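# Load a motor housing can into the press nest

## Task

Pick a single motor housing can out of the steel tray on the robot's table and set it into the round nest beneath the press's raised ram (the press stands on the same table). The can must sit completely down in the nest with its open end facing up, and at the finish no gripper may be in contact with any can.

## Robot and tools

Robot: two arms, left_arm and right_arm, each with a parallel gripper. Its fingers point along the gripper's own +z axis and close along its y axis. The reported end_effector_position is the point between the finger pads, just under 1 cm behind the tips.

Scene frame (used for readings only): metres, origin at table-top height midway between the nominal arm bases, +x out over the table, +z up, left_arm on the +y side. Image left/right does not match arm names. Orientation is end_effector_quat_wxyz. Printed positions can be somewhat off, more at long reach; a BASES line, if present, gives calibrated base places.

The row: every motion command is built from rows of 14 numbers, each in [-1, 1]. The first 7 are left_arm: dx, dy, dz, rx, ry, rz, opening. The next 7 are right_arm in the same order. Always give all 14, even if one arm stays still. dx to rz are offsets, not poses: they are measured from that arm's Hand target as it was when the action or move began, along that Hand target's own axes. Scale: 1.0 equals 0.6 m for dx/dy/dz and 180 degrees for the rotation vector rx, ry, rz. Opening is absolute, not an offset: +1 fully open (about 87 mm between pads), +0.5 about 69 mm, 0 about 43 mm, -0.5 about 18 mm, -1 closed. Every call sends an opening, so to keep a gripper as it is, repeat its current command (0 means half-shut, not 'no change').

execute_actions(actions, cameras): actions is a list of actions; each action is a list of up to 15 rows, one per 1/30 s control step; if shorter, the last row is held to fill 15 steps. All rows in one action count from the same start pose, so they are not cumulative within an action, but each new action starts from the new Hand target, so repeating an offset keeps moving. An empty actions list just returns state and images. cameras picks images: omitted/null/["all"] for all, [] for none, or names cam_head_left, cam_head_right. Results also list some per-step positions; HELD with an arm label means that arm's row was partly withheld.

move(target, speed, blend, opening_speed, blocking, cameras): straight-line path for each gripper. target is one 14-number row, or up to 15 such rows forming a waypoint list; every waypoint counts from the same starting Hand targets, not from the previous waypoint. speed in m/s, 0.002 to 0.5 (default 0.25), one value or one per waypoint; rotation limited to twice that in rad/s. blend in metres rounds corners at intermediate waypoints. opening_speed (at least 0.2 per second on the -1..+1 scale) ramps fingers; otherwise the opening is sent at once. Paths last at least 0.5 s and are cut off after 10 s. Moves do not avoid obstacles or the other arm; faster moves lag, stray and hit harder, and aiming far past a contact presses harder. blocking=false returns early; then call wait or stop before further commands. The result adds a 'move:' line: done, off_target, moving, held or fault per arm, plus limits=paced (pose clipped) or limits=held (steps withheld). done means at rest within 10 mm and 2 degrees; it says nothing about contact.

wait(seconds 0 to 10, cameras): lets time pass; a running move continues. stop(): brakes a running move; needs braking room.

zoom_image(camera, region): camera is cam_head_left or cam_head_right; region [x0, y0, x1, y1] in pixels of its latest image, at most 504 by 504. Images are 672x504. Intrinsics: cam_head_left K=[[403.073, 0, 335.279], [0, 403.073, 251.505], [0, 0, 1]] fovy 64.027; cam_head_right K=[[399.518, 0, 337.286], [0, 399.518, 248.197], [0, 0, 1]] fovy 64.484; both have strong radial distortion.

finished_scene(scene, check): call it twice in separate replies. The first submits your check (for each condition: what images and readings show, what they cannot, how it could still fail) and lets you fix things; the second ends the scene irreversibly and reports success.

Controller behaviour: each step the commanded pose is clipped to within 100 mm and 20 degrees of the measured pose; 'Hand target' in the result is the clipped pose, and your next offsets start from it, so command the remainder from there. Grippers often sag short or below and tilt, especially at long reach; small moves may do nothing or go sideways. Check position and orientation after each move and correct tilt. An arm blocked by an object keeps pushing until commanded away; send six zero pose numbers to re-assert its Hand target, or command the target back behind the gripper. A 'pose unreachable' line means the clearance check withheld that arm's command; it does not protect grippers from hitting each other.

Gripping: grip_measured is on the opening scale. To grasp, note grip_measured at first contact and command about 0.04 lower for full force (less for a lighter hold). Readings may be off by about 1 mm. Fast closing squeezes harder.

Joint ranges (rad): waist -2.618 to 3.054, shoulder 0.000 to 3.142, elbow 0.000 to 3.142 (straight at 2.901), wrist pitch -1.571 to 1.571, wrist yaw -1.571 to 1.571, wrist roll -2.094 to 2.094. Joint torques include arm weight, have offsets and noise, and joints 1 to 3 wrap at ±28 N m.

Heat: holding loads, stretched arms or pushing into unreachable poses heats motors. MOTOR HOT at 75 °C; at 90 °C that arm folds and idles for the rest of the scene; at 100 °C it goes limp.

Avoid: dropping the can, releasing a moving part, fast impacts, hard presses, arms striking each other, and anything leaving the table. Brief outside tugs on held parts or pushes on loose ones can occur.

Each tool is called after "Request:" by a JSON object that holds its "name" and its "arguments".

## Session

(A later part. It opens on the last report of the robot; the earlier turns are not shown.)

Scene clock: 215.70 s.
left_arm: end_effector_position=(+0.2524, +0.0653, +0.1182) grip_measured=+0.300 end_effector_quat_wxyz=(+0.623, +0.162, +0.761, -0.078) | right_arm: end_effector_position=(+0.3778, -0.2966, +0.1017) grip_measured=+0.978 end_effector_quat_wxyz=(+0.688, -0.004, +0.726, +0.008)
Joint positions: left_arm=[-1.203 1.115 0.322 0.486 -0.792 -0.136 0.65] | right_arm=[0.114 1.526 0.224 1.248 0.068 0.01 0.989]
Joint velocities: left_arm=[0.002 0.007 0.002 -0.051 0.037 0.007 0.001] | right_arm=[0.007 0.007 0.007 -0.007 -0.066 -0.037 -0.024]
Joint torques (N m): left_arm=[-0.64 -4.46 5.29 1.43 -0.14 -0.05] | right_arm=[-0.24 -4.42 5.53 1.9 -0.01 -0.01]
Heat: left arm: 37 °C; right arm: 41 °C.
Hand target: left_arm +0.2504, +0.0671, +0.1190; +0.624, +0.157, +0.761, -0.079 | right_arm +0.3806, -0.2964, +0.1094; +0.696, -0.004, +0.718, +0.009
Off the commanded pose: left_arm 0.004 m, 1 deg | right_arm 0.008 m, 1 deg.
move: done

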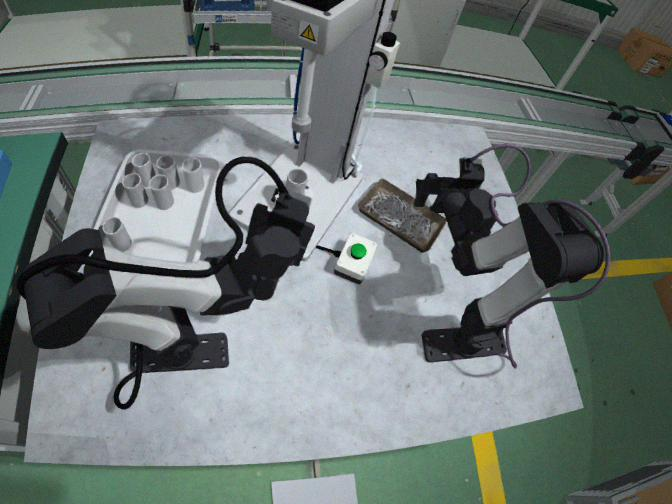

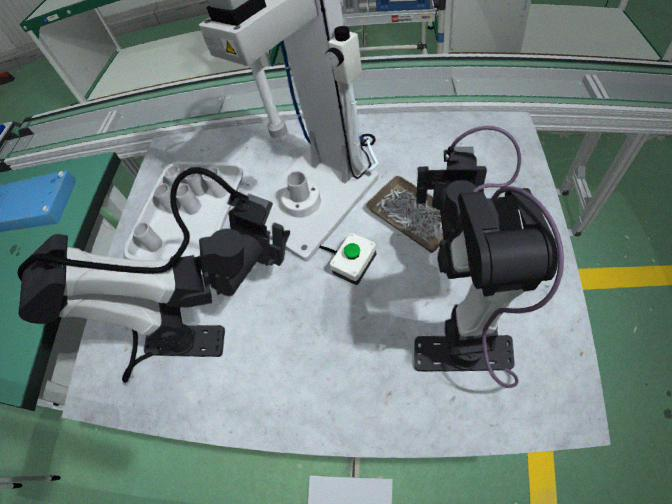

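Request:
{"name": "move", "arguments": {"target": [-0.15,0,-0.03,0,-0.055,0,-1,0,0,0,0,0,0,1], "speed": 0.12}}

Scene clock: 229.07 s.
left_arm: end_effector_position=(+0.2491, +0.0607, +0.1972) grip_measured=-1.000 end_effector_quat_wxyz=(+0.680, +0.157, +0.711, -0.089) | right_arm: end_effector_position=(+0.3778, -0.2966, +0.1017) grip_measured=+0.978 end_effector_quat_wxyz=(+0.688, -0.004, +0.726, +0.008)
Joint positions: left_arm=[-1.261 0.961 0.423 0.447 -0.858 0.018 0] | right_arm=[0.114 1.526 0.224 1.248 0.068 0.01 0.989]
Joint velocities: left_arm=[-0.007 0.007 0.007 -0.007 -0.022 -0.095 0] | right_arm=[-0.012 0.007 0.007 -0.022 0.007 0.022 0.003]
Joint torques (N m): left_arm=[-0.59 -3.26 8.65 1.41 -0.08 0.21] | right_arm=[-0.23 -4.41 5.53 1.9 -0.01 0]
Heat: left arm: 37 °C; right arm: 41 °C.
Hand target: left_arm +0.2490, +0.0589, +0.2108; +0.687, +0.150, +0.705, -0.093 | right_arm +0.3806, -0.2964, +0.1094; +0.696, -0.004, +0.718, +0.009
Off the commanded pose: left_arm 0.013 m, 1 deg | right_arm 0.008 m, 1 deg.
move: off_target (left_arm)

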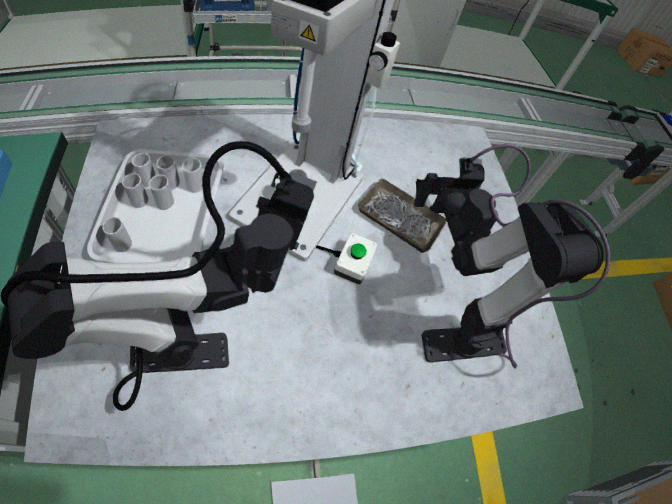

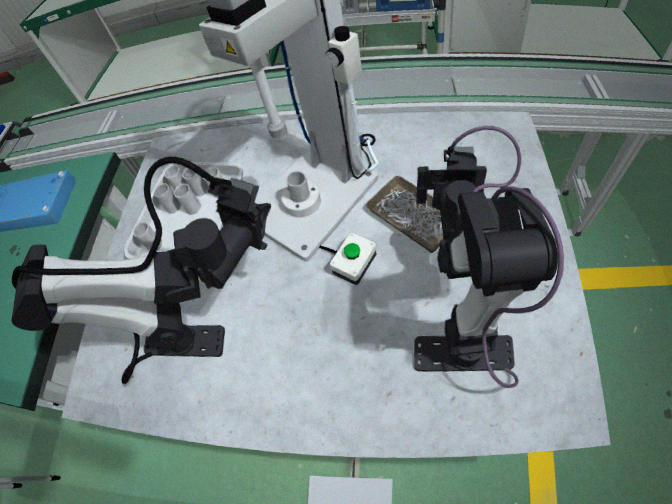

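Request:
{"name": "move", "arguments": {"target": [[-0.006,0.043,0.247,0,0,-0.02,-1,0,0,0,0,0,0,1],[0.05,0.043,0.247,0,0,-0.02,-1,0,0,0,0,0,0,1]], "speed": 0.12}}

Request:
{"name": "zoom_image", "arguments": {"camera": "cam_head_right", "region": [254, 150, 344, 220]}}

Scene clock: 236.40 s.
left_arm: end_effector_position=(+0.3967, +0.0373, +0.1803) grip_measured=-1.000 end_effector_quat_wxyz=(+0.689, +0.136, +0.704, -0.105) | right_arm: end_effector_position=(+0.3778, -0.2966, +0.1017) grip_measured=+0.978 end_effector_quat_wxyz=(+0.688, -0.004, +0.726, +0.008)
Joint positions: left_arm=[-0.794 1.528 0.66 0.837 -0.4 0.027 0] | right_arm=[0.114 1.526 0.224 1.248 0.068 0.01 0.989]
Joint velocities: left_arm=[-0.012 -0.007 -0.007 0.022 -0.051 0.051 0] | right_arm=[-0.007 0.002 0.002 0.007 0.037 -0.037 -0.008]
Joint torques (N m): left_arm=[0.68 -5.67 5.26 1.77 0.15 -0.04] | right_arm=[-0.23 -4.41 5.53 1.9 -0.01 -0.01]
Heat: left arm: 37 °C; right arm: 41 °C.
Hand target: left_arm +0.3981, +0.0376, +0.1777; +0.689, +0.133, +0.704, -0.109 | right_arm +0.3806, -0.2964, +0.1094; +0.696, -0.004, +0.718, +0.009
Off the commanded pose: left_arm 0.004 m, 2 deg | right_arm 0.008 m, 1 deg.
move: done

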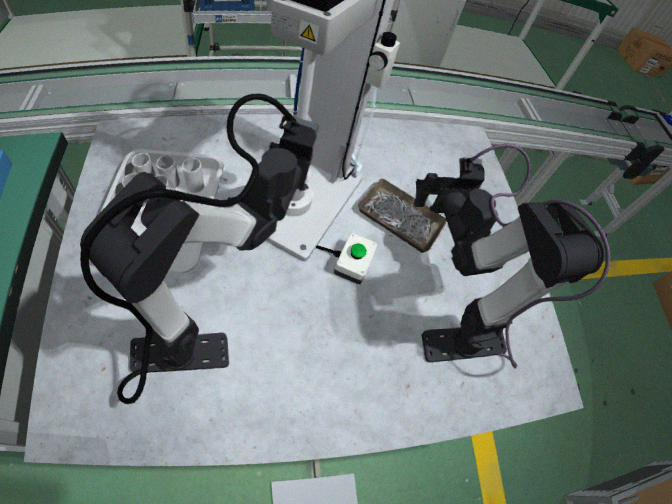

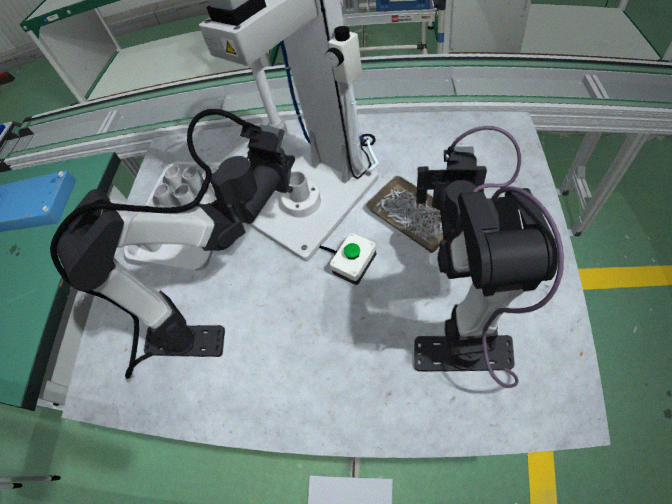

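Scaled by 5.600.

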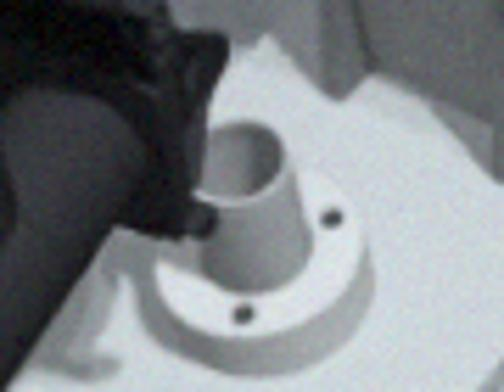

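Request:
{"name": "zoom_image", "arguments": {"camera": "cam_head_left", "region": [250, 110, 340, 220]}}

Request:
{"name": "zoom_image", "arguments": {"camera": "cam_head_right", "region": [230, 110, 330, 220]}}

Scaled by 4.582.

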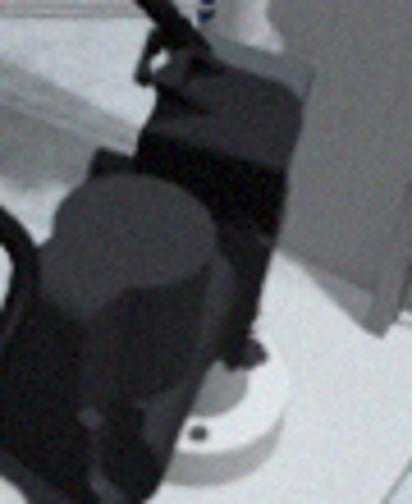

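Scaled by 4.582.

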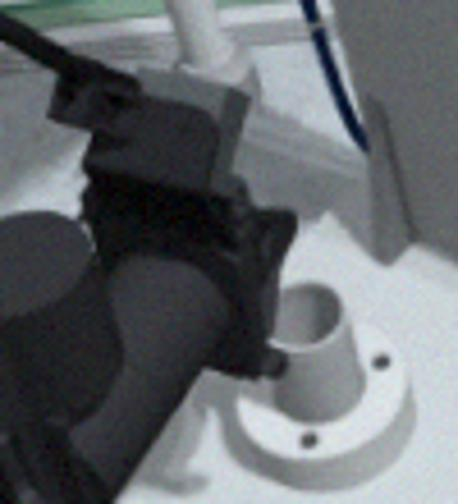

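Request:
{"name": "move", "arguments": {"target": [0.05,0,0,0,0,0,-1,0,0,0,0,0,0,1], "speed": 0.06, "cameras": []}}

Request:
{"name": "move", "arguments": {"target": [0.017,0,0,0,0,0,-1,0,0,0,0,0,0,1], "speed": 0.03}}

Request:
{"name": "zoom_image", "arguments": {"camera": "cam_head_right", "region": [254, 150, 344, 220]}}

Scene clock: 250.23 s.
left_arm: end_effector_position=(+0.3967, +0.0381, +0.1523) grip_measured=-1.000 end_effector_quat_wxyz=(+0.691, +0.135, +0.702, -0.106) | right_arm: end_effector_position=(+0.3778, -0.2966, +0.1017) grip_measured=+0.978 end_effector_quat_wxyz=(+0.688, -0.004, +0.726, +0.008)
Joint positions: left_arm=[-0.792 1.619 0.599 0.995 -0.397 0.027 0] | right_arm=[0.114 1.526 0.224 1.248 0.068 0.01 0.989]
Joint velocities: left_arm=[-0.007 0.002 0.007 0.007 0.066 -0.007 0] | right_arm=[-0.012 -0.022 -0.022 -0.066 0.037 -0.022 -0.024]
Joint torques (N m): left_arm=[0.76 -5.6 4.41 1.79 0.15 -0.05] | right_arm=[-0.23 -4.41 5.53 1.9 -0.01 0]
Heat: left arm: 38 °C; right arm: 40 °C.
Hand target: left_arm +0.3974, +0.0393, +0.1475; +0.689, +0.133, +0.704, -0.109 | right_arm +0.3806, -0.2964, +0.1094; +0.696, -0.004, +0.718, +0.009
Off the commanded pose: left_arm 0.005 m, 0 deg | right_arm 0.008 m, 1 deg.
move: done
No camera images: "cameras" was empty.

Scene clock: 251.13 s.
left_arm: end_effector_position=(+0.3972, +0.0376, +0.1479) grip_measured=-1.000 end_effector_quat_wxyz=(+0.697, +0.130, +0.696, -0.110) | right_arm: end_effector_position=(+0.3778, -0.2966, +0.1017) grip_measured=+0.978 end_effector_quat_wxyz=(+0.688, -0.004, +0.726, +0.008)
Joint positions: left_arm=[-0.792 1.653 0.583 1.066 -0.397 0.027 0] | right_arm=[0.114 1.526 0.224 1.248 0.068 0.01 0.989]
Joint velocities: left_arm=[0.002 -0.002 -0.007 -0.022 0.037 -0.022 0] | right_arm=[-0.017 -0.012 -0.032 -0.037 -0.007 0.051 0.029]
Joint torques (N m): left_arm=[0.7 -5.35 3.95 1.62 0.19 -0.06] | right_arm=[-0.23 -4.42 5.53 1.9 -0.01 0]
Heat: left arm: 38 °C; right arm: 40 °C.
Hand target: left_arm +0.3972, +0.0398, +0.1372; +0.689, +0.133, +0.704, -0.109 | right_arm +0.3806, -0.2964, +0.1094; +0.696, -0.004, +0.718, +0.009
Off the commanded pose: left_arm 0.011 m, 1 deg | right_arm 0.008 m, 1 deg.
move: off_target (left_arm)

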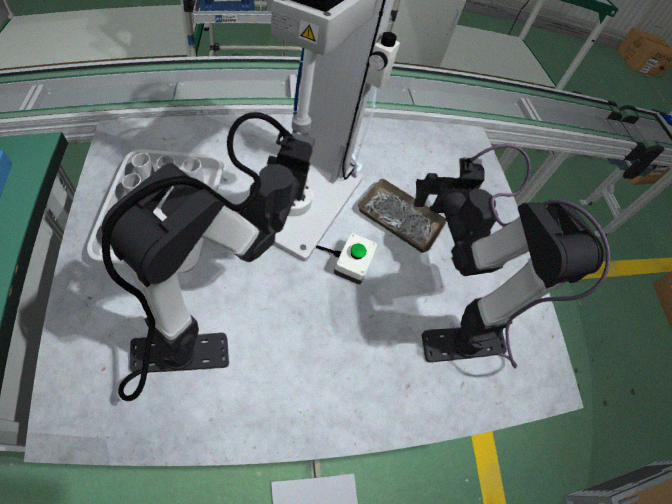

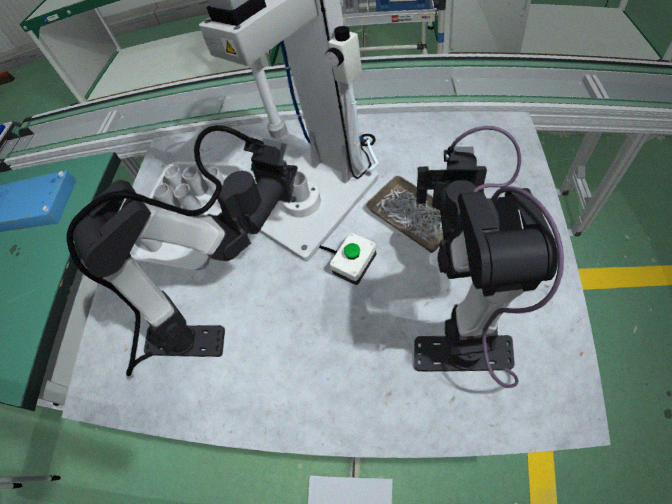

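Scaled by 5.600.

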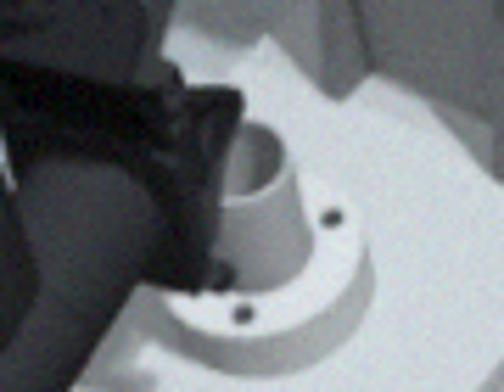

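Request:
{"name": "move", "arguments": {"target": [0.02,0,0,0,0,0,-1,0,0,0,0,0,0,1], "speed": 0.03}}

Request:
{"name": "zoom_image", "arguments": {"camera": "cam_head_right", "region": [254, 150, 344, 220]}}

Scene clock: 254.23 s.
left_arm: end_effector_position=(+0.3974, +0.0386, +0.1379) grip_measured=-1.000 end_effector_quat_wxyz=(+0.701, +0.128, +0.693, -0.112) | right_arm: end_effector_position=(+0.3778, -0.2966, +0.1017) grip_measured=+0.978 end_effector_quat_wxyz=(+0.688, -0.004, +0.726, +0.008)
Joint positions: left_arm=[-0.789 1.7 0.561 1.147 -0.396 0.027 0] | right_arm=[0.114 1.526 0.224 1.248 0.068 0.01 0.989]
Joint velocities: left_arm=[0.007 -0.002 -0.017 -0.066 0.022 -0.022 0] | right_arm=[0.012 -0.007 -0.012 0.051 0.022 -0.051 0.018]
Joint torques (N m): left_arm=[0.61 -5.57 3.93 1.51 0.17 -0.05] | right_arm=[-0.23 -4.41 5.53 1.9 -0.01 -0.01]
Heat: left arm: 38 °C; right arm: 40 °C.
Hand target: left_arm +0.3968, +0.0405, +0.1250; +0.689, +0.133, +0.704, -0.109 | right_arm +0.3806, -0.2964, +0.1094; +0.696, -0.004, +0.718, +0.009
Off the commanded pose: left_arm 0.013 m, 2 deg | right_arm 0.008 m, 1 deg.
move: off_target (left_arm)

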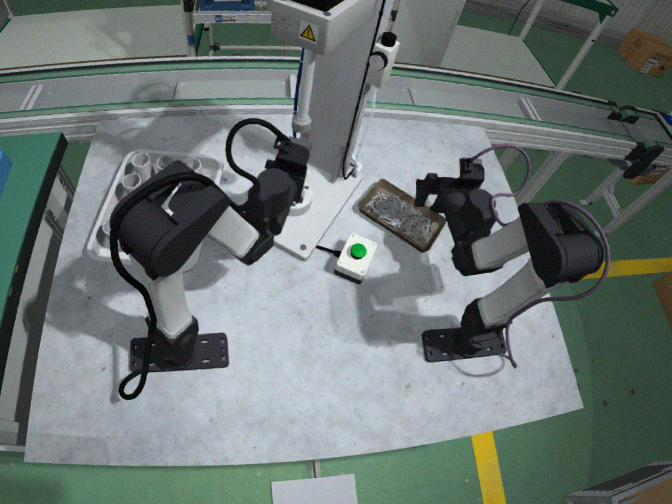

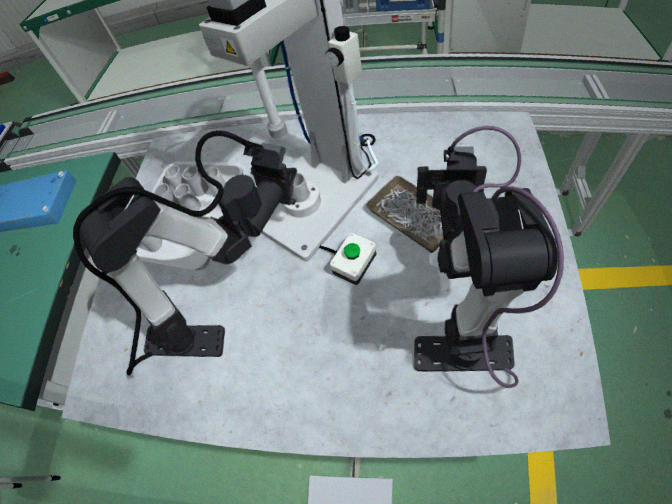

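Scaled by 5.600.

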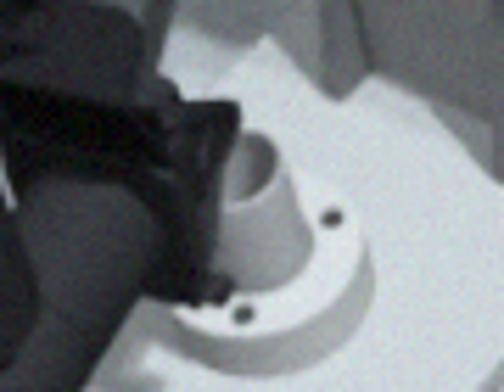

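Request:
{"name": "move", "arguments": {"target": [-0.07,0,0,0,0,0,-1,0,0,0,0,0,0,1], "speed": 0.08}}

Request:
{"name": "zoom_image", "arguments": {"camera": "cam_head_right", "region": [254, 150, 344, 220]}}

Scene clock: 258.90 s.
left_arm: end_effector_position=(+0.3945, +0.0411, +0.1495) grip_measured=-1.000 end_effector_quat_wxyz=(+0.678, +0.142, +0.714, -0.098) | right_arm: end_effector_position=(+0.3778, -0.2966, +0.1017) grip_measured=+0.978 end_effector_quat_wxyz=(+0.688, -0.004, +0.726, +0.008)
Joint positions: left_arm=[-0.789 1.59 0.606 0.919 -0.395 0.027 0] | right_arm=[0.114 1.526 0.224 1.248 0.068 0.01 0.989]
Joint velocities: left_arm=[0.017 0.002 0.012 -0.037 -0.022 0.007 0] | right_arm=[0.002 0.002 0.017 0.007 -0.037 -0.051 -0.003]
Joint torques (N m): left_arm=[0.42 -9.1 7.25 1.57 0.13 -0.05] | right_arm=[-0.23 -4.42 5.53 1.9 -0.01 0]
Heat: left arm: 38 °C; right arm: 40 °C.
Hand target: left_arm +0.3978, +0.0382, +0.1674; +0.689, +0.133, +0.704, -0.109 | right_arm +0.3806, -0.2964, +0.1094; +0.696, -0.004, +0.718, +0.009
Off the commanded pose: left_arm 0.018 m, 2 deg | right_arm 0.008 m, 1 deg.
move: off_target (left_arm)

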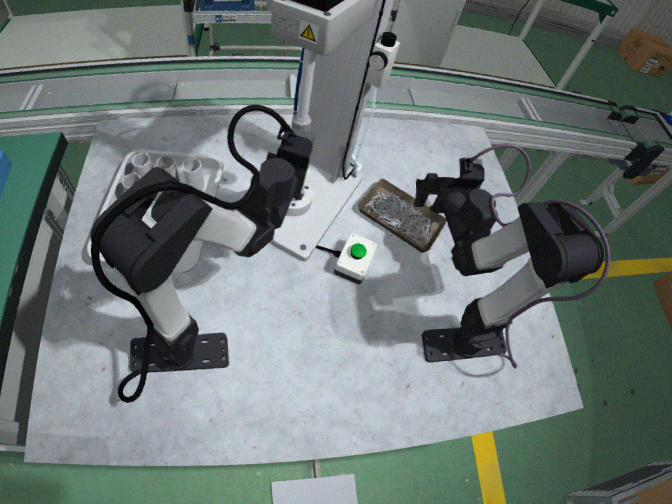

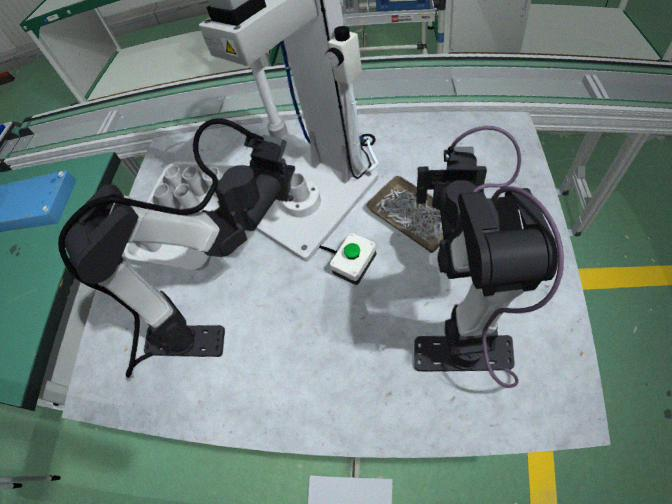

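Scaled by 5.600.

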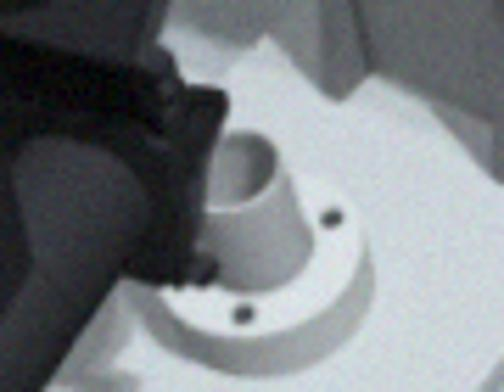

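Request:
{"name": "move", "arguments": {"target": [[-0.02,0,0,0,0,0,-1,0,0,0,0,0,0,1],[-0.02,-0.047,0.017,0,0,0,-1,0,0,0,0,0,0,1]], "speed": 0.1}}

Request:
{"name": "zoom_image", "arguments": {"camera": "cam_head_right", "region": [254, 150, 344, 220]}}

Scene clock: 264.23 s.
left_arm: end_effector_position=(+0.3946, +0.0121, +0.1722) grip_measured=-1.000 end_effector_quat_wxyz=(+0.686, +0.140, +0.705, -0.108) | right_arm: end_effector_position=(+0.3778, -0.2966, +0.1017) grip_measured=+0.978 end_effector_quat_wxyz=(+0.688, -0.004, +0.726, +0.008)
Joint positions: left_arm=[-0.855 1.606 0.706 0.861 -0.45 0.024 0] | right_arm=[0.114 1.526 0.224 1.248 0.068 0.01 0.989]
Joint velocities: left_arm=[0.012 -0.002 0.007 0.007 -0.051 0.007 0] | right_arm=[0.007 0.002 0.007 -0.037 -0.007 0.037 -0.008]
Joint torques (N m): left_arm=[-0.34 -6.17 7.82 1.53 0.01 -0.09] | right_arm=[-0.21 -4.41 5.53 1.9 -0.01 0]
Heat: left arm: 38 °C; right arm: 40 °C.
Hand target: left_arm +0.3983, +0.0074, +0.1774; +0.689, +0.133, +0.704, -0.110 | right_arm +0.3806, -0.2964, +0.1094; +0.696, -0.004, +0.718, +0.009
Off the commanded pose: left_arm 0.008 m, 1 deg | right_arm 0.008 m, 1 deg.
move: done

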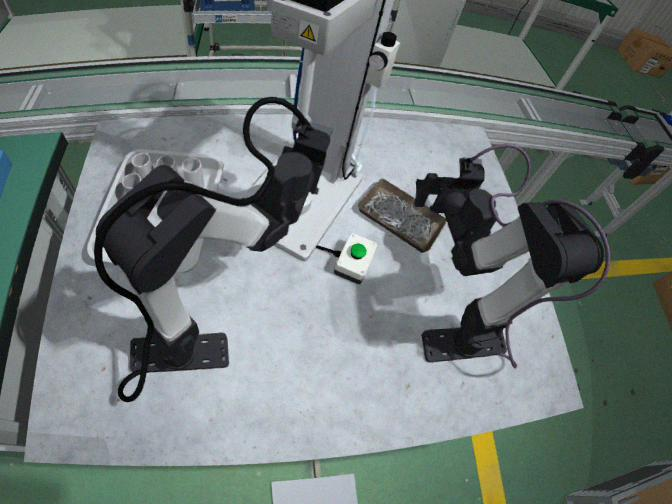

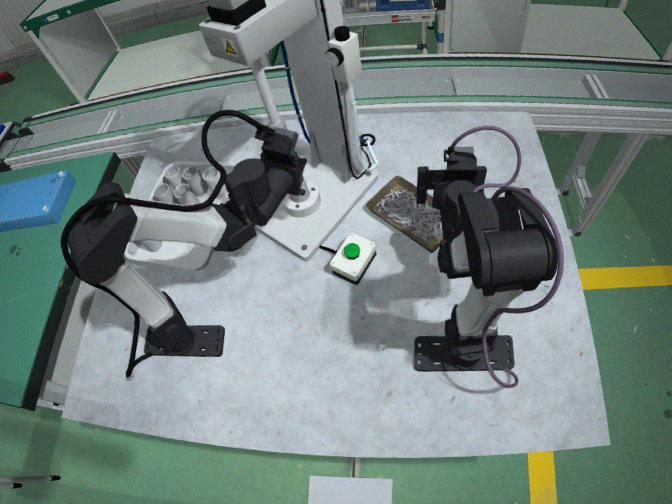

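Scaled by 5.600.

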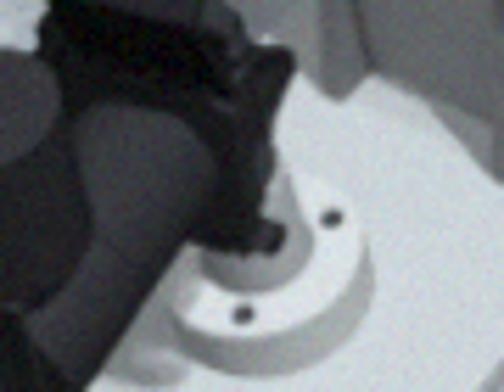

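Request:
{"name": "move", "arguments": {"target": [0.045,0,0,0,0,0,-1,0,0,0,0,0,0,1], "speed": 0.05, "cameras": []}}

Request:
{"name": "move", "arguments": {"target": [0.02,0,0,0,0,0,-1,0,0,0,0,0,0,1], "speed": 0.03}}

Request:
{"name": "zoom_image", "arguments": {"camera": "cam_head_right", "region": [254, 150, 344, 220]}}

Scene clock: 268.40 s.
left_arm: end_effector_position=(+0.3980, +0.0086, +0.1543) grip_measured=-1.000 end_effector_quat_wxyz=(+0.689, +0.138, +0.703, -0.109) | right_arm: end_effector_position=(+0.3778, -0.2966, +0.1017) grip_measured=+0.978 end_effector_quat_wxyz=(+0.688, -0.004, +0.726, +0.008)
Joint positions: left_arm=[-0.855 1.683 0.687 0.967 -0.451 0.023 0] | right_arm=[0.114 1.526 0.224 1.248 0.068 0.01 0.989]
Joint velocities: left_arm=[-0.012 -0.012 0.002 0.022 0.037 0.022 0] | right_arm=[-0.007 -0.012 -0.022 -0.037 -0.022 -0.037 -0.003]
Joint torques (N m): left_arm=[-0.21 -6.41 4.72 1.76 0.02 -0.06] | right_arm=[-0.23 -4.42 5.55 1.9 -0.01 0]
Heat: left arm: 39 °C; right arm: 40 °C.
Hand target: left_arm +0.3976, +0.0089, +0.1502; +0.689, +0.133, +0.704, -0.110 | right_arm +0.3806, -0.2964, +0.1094; +0.696, -0.004, +0.718, +0.009
Off the commanded pose: left_arm 0.004 m, 1 deg | right_arm 0.008 m, 1 deg.
move: done
No camera images: "cameras" was empty.

Scene clock: 269.47 s.
left_arm: end_effector_position=(+0.3978, +0.0088, +0.1429) grip_measured=-1.000 end_effector_quat_wxyz=(+0.689, +0.137, +0.703, -0.110) | right_arm: end_effector_position=(+0.3778, -0.2966, +0.1017) grip_measured=+0.978 end_effector_quat_wxyz=(+0.688, -0.004, +0.726, +0.008)
Joint positions: left_arm=[-0.855 1.722 0.667 1.027 -0.451 0.023 0] | right_arm=[0.114 1.526 0.224 1.248 0.068 0.01 0.989]
Joint velocities: left_arm=[0.002 -0.017 -0.017 0.007 0.037 0.095 0] | right_arm=[-0.007 -0.007 -0.002 0.022 0.022 -0.051 0.008]
Joint torques (N m): left_arm=[-0.1 -6.39 4.38 1.79 0.02 -0.08] | right_arm=[-0.23 -4.41 5.53 1.9 -0.01 0]
Heat: left arm: 39 °C; right arm: 40 °C.
Hand target: left_arm +0.3973, +0.0095, +0.1382; +0.689, +0.133, +0.704, -0.110 | right_arm +0.3806, -0.2964, +0.1094; +0.696, -0.004, +0.718, +0.009
Off the commanded pose: left_arm 0.005 m, 1 deg | right_arm 0.008 m, 1 deg.
move: done

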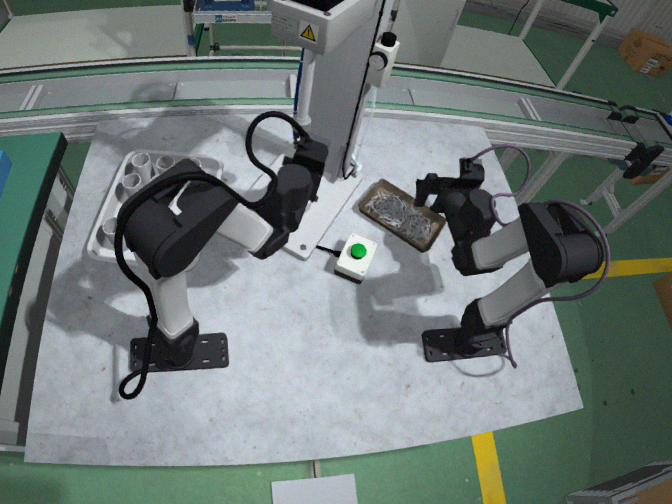

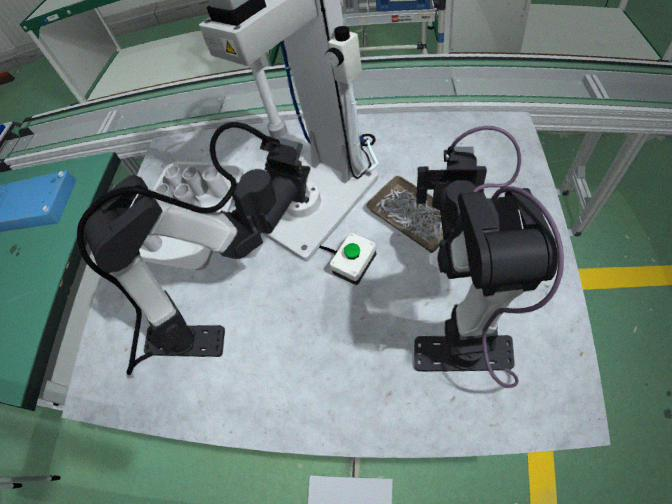

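Scaled by 5.600.

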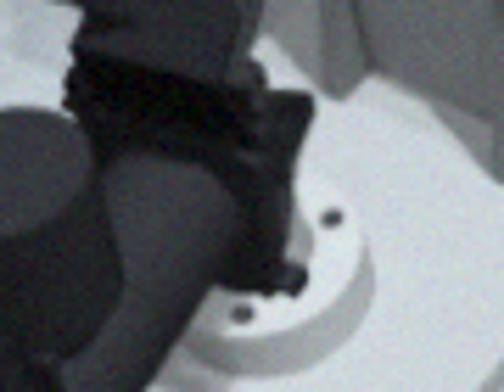

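Request:
{"name": "move", "arguments": {"target": [0.017,0,0,0,0,0,-1,0,0,0,0,0,0,1], "speed": 0.03, "cameras": []}}

Request:
{"name": "move", "arguments": {"target": [0.017,0,0,0,0,0,-1,0,0,0,0,0,0,1], "speed": 0.03}}

Request:
{"name": "zoom_image", "arguments": {"camera": "cam_head_right", "region": [254, 150, 344, 220]}}

Scene clock: 272.83 s.
left_arm: end_effector_position=(+0.3981, +0.0085, +0.1372) grip_measured=-1.000 end_effector_quat_wxyz=(+0.694, +0.134, +0.698, -0.113) | right_arm: end_effector_position=(+0.3778, -0.2966, +0.1017) grip_measured=+0.978 end_effector_quat_wxyz=(+0.688, -0.004, +0.726, +0.008)
Joint positions: left_arm=[-0.855 1.754 0.652 1.09 -0.451 0.023 0] | right_arm=[0.114 1.526 0.224 1.248 0.068 0.01 0.989]
Joint velocities: left_arm=[-0.017 -0.002 -0.007 0.037 -0.007 0.066 0] | right_arm=[-0.017 -0.012 -0.017 0.051 -0.037 0.037 -0.013]
Joint torques (N m): left_arm=[-0.01 -6.2 3.99 1.64 0.01 -0.07] | right_arm=[-0.23 -4.41 5.55 1.9 -0.01 -0.01]
Heat: left arm: 39 °C; right arm: 40 °C.
Hand target: left_arm +0.3970, +0.0101, +0.1277; +0.689, +0.133, +0.704, -0.110 | right_arm +0.3806, -0.2964, +0.1094; +0.696, -0.004, +0.718, +0.009
Off the commanded pose: left_arm 0.009 m, 1 deg | right_arm 0.008 m, 1 deg.
move: done
No camera images: "cameras" was empty.

Scene clock: 273.73 s.
left_arm: end_effector_position=(+0.3990, +0.0077, +0.1372) grip_measured=-1.000 end_effector_quat_wxyz=(+0.705, +0.126, +0.688, -0.120) | right_arm: end_effector_position=(+0.3778, -0.2966, +0.1017) grip_measured=+0.978 end_effector_quat_wxyz=(+0.688, -0.004, +0.726, +0.008)
Joint positions: left_arm=[-0.855 1.785 0.641 1.168 -0.451 0.023 0] | right_arm=[0.114 1.526 0.224 1.248 0.068 0.01 0.989]
Joint velocities: left_arm=[-0.002 -0.007 -0.002 0.022 -0.022 0.007 0] | right_arm=[-0.012 -0.017 -0.027 0.037 0.051 0.066 0.024]
Joint torques (N m): left_arm=[0.02 -5.76 3.52 1.42 0.01 -0.07] | right_arm=[-0.23 -4.41 5.53 1.9 -0.01 -0.01]
Heat: left arm: 38 °C; right arm: 40 °C.
Hand target: left_arm +0.3968, +0.0106, +0.1175; +0.689, +0.133, +0.704, -0.110 | right_arm +0.3806, -0.2964, +0.1094; +0.696, -0.004, +0.718, +0.009
Off the commanded pose: left_arm 0.020 m, 3 deg | right_arm 0.008 m, 1 deg.
move: off_target (left_arm)

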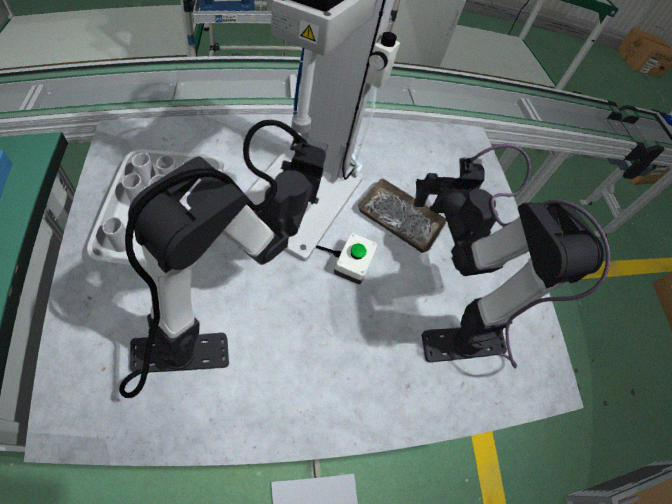

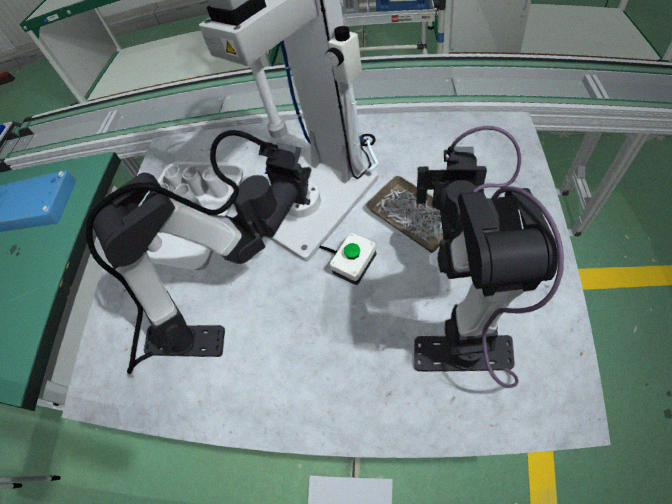

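Scaled by 5.600.

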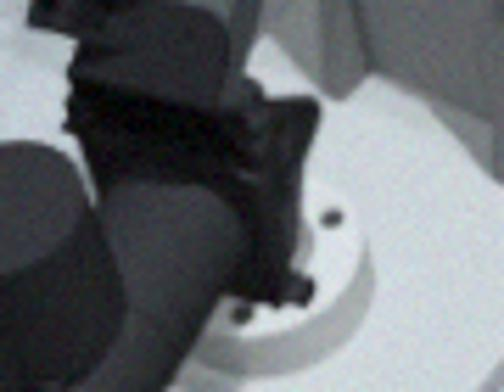

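Request:
{"name": "move", "arguments": {"target": [0.017,0,0,0,0,0,-1,0,0,0,0,0,0,1], "speed": 0.03, "cameras": []}}

Request:
{"name": "move", "arguments": {"target": [[-0.13,0,0,0,0,0,-1,0,0,0,0,0,0,1],[-0.13,0.05,-0.2,0,0,0,-1,0,0,0,0,0,0,1]], "speed": 0.12}}

Request:
{"name": "zoom_image", "arguments": {"camera": "cam_head_right", "region": [254, 150, 344, 220]}}

Request:
{"name": "zoom_image", "arguments": {"camera": "cam_head_left", "region": [254, 150, 344, 220]}}

Scene clock: 281.00 s.
left_arm: end_effector_position=(+0.3993, +0.0078, +0.1375) grip_measured=-1.000 end_effector_quat_wxyz=(+0.715, +0.118, +0.677, -0.127) | right_arm: end_effector_position=(+0.3778, -0.2966, +0.1017) grip_measured=+0.978 end_effector_quat_wxyz=(+0.688, -0.004, +0.726, +0.008)
Joint positions: left_arm=[-0.855 1.815 0.628 1.247 -0.453 0.023 0] | right_arm=[0.114 1.526 0.224 1.248 0.068 0.01 0.989]
Joint velocities: left_arm=[-0.017 0.002 -0.017 -0.007 -0.007 -0.007 0] | right_arm=[0.007 -0.007 -0.012 -0.022 -0.066 0.051 -0.018]
Joint torques (N m): left_arm=[-0.02 -5.09 3.08 1.14 0.03 -0.06] | right_arm=[-0.23 -4.41 5.53 1.9 -0.01 0]
Heat: left arm: 38 °C; right arm: 40 °C.
Hand target: left_arm +0.3964, +0.0113, +0.1072; +0.689, +0.133, +0.704, -0.110 | right_arm +0.3806, -0.2964, +0.1094; +0.696, -0.004, +0.718, +0.009
Off the commanded pose: left_arm 0.030 m, 5 deg | right_arm 0.008 m, 1 deg.
move: off_target (left_arm)
No camera images: "cameras" was empty.

Scene clock: 283.53 s.
left_arm: end_effector_position=(+0.2974, +0.0733, +0.1952) grip_measured=-1.000 end_effector_quat_wxyz=(+0.689, +0.134, +0.704, -0.111) | right_arm: end_effector_position=(+0.3778, -0.2966, +0.1017) grip_measured=+0.978 end_effector_quat_wxyz=(+0.688, -0.004, +0.726, +0.008)
Joint positions: left_arm=[-0.997 1.038 0.403 0.603 -0.596 0.011 0] | right_arm=[0.114 1.526 0.224 1.248 0.068 0.01 0.989]
Joint velocities: left_arm=[-0.032 -0.012 -0.007 -0.037 -0.022 0.022 0] | right_arm=[-0.007 -0.002 0.002 -0.051 0.051 0.007 0.003]
Joint torques (N m): left_arm=[-0.57 -4.07 5.65 1.45 -0.03 -0.07] | right_arm=[-0.23 -4.41 5.53 1.9 -0.01 0]
Heat: left arm: 38 °C; right arm: 40 °C.
Hand target: left_arm +0.2947, +0.0750, +0.1933; +0.687, +0.131, +0.706, -0.112 | right_arm +0.3806, -0.2964, +0.1094; +0.696, -0.004, +0.718, +0.009
Off the commanded pose: left_arm 0.008 m, 0 deg | right_arm 0.008 m, 1 deg.
move: done

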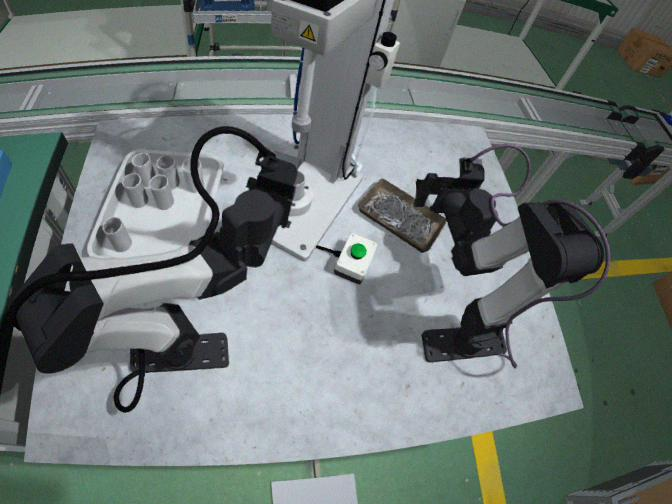

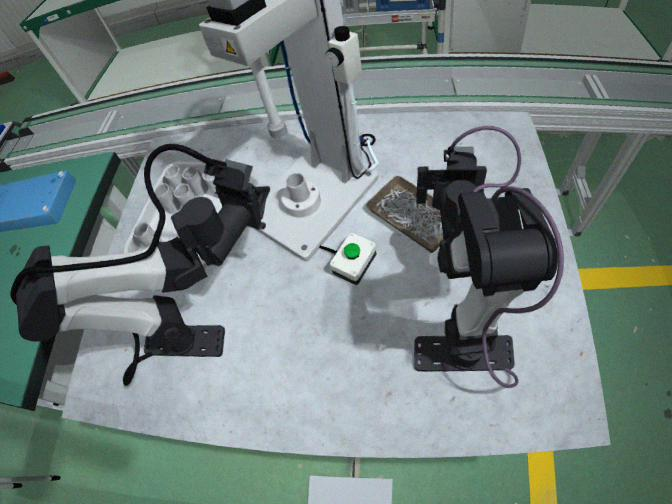

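Scaled by 5.600.

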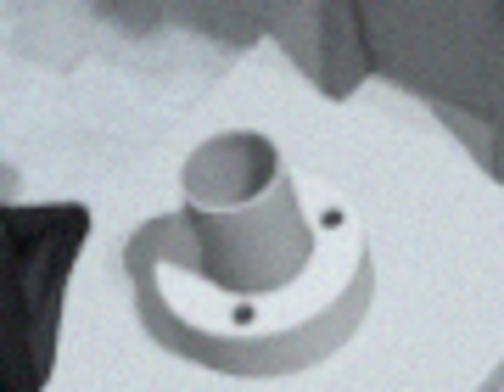

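Scaled by 5.600.

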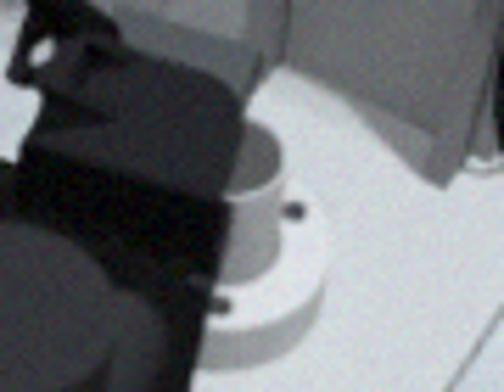

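Request:
{"name": "move", "arguments": {"target": [0,0.05,-0.15,0,0,0,-1,0,0,0,0,0,0,1], "speed": 0.15}}

Request:
{"name": "zoom_image", "arguments": {"camera": "cam_head_right", "region": [274, 160, 324, 220]}}

Request:
{"name": "zoom_image", "arguments": {"camera": "cam_head_left", "region": [268, 160, 318, 220]}}

Scene clock: 295.87 s.
left_arm: end_effector_position=(+0.2199, +0.1333, +0.1951) grip_measured=-1.000 end_effector_quat_wxyz=(+0.683, +0.135, +0.710, -0.111) | right_arm: end_effector_position=(+0.3778, -0.2966, +0.1017) grip_measured=+0.978 end_effector_quat_wxyz=(+0.688, -0.004, +0.726, +0.008)
Joint positions: left_arm=[-1.264 0.415 0.291 0.058 -0.861 -0.024 0] | right_arm=[0.114 1.526 0.224 1.248 0.068 0.01 0.989]
Joint velocities: left_arm=[-0.007 0.002 0.012 -0.022 -0.007 0.037 0] | right_arm=[-0.012 0.007 -0.002 0.007 0.007 -0.007 -0.003]
Joint torques (N m): left_arm=[-0.58 0.31 7.25 1.33 -0.08 -0.07] | right_arm=[-0.23 -4.41 5.53 1.9 -0.01 0]
Heat: left arm: 38 °C; right arm: 40 °C.
Hand target: left_arm +0.2189, +0.1340, +0.1984; +0.684, +0.128, +0.709, -0.115 | right_arm +0.3806, -0.2964, +0.1094; +0.696, -0.004, +0.718, +0.009
Off the commanded pose: left_arm 0.002 m, 1 deg | right_arm 0.008 m, 1 deg.
move: done

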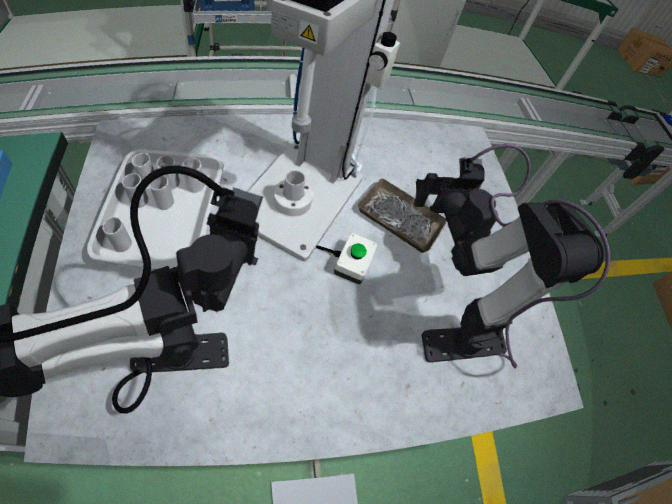

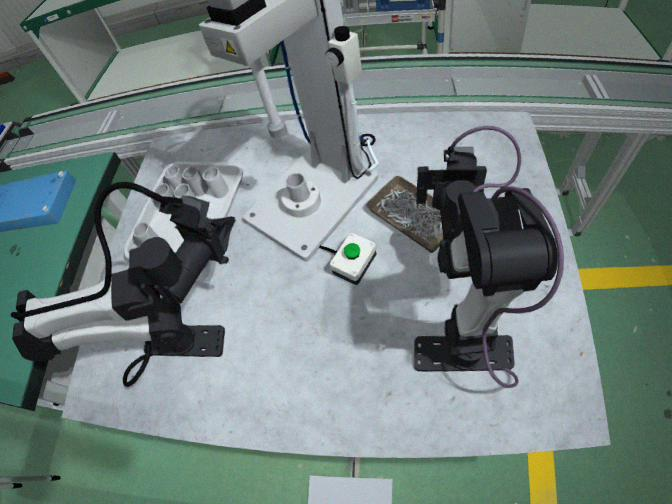

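Scaled by 8.400.

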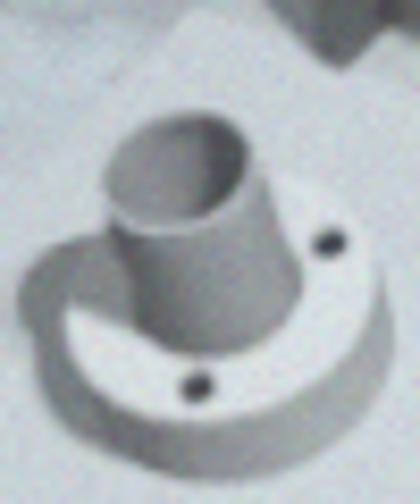

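Scaled by 8.400.

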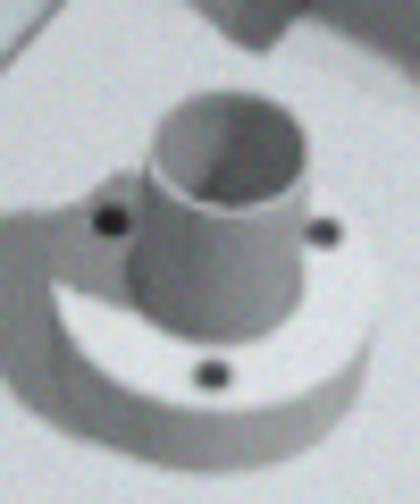

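Request:
{"name": "zoom_image", "arguments": {"camera": "cam_head_left", "region": [90, 140, 210, 260]}}

Scaled by 4.200.

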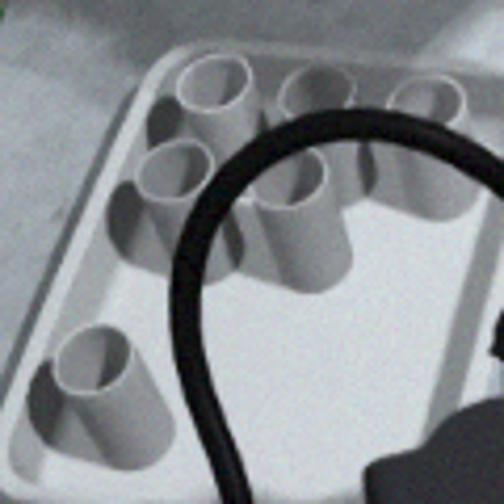

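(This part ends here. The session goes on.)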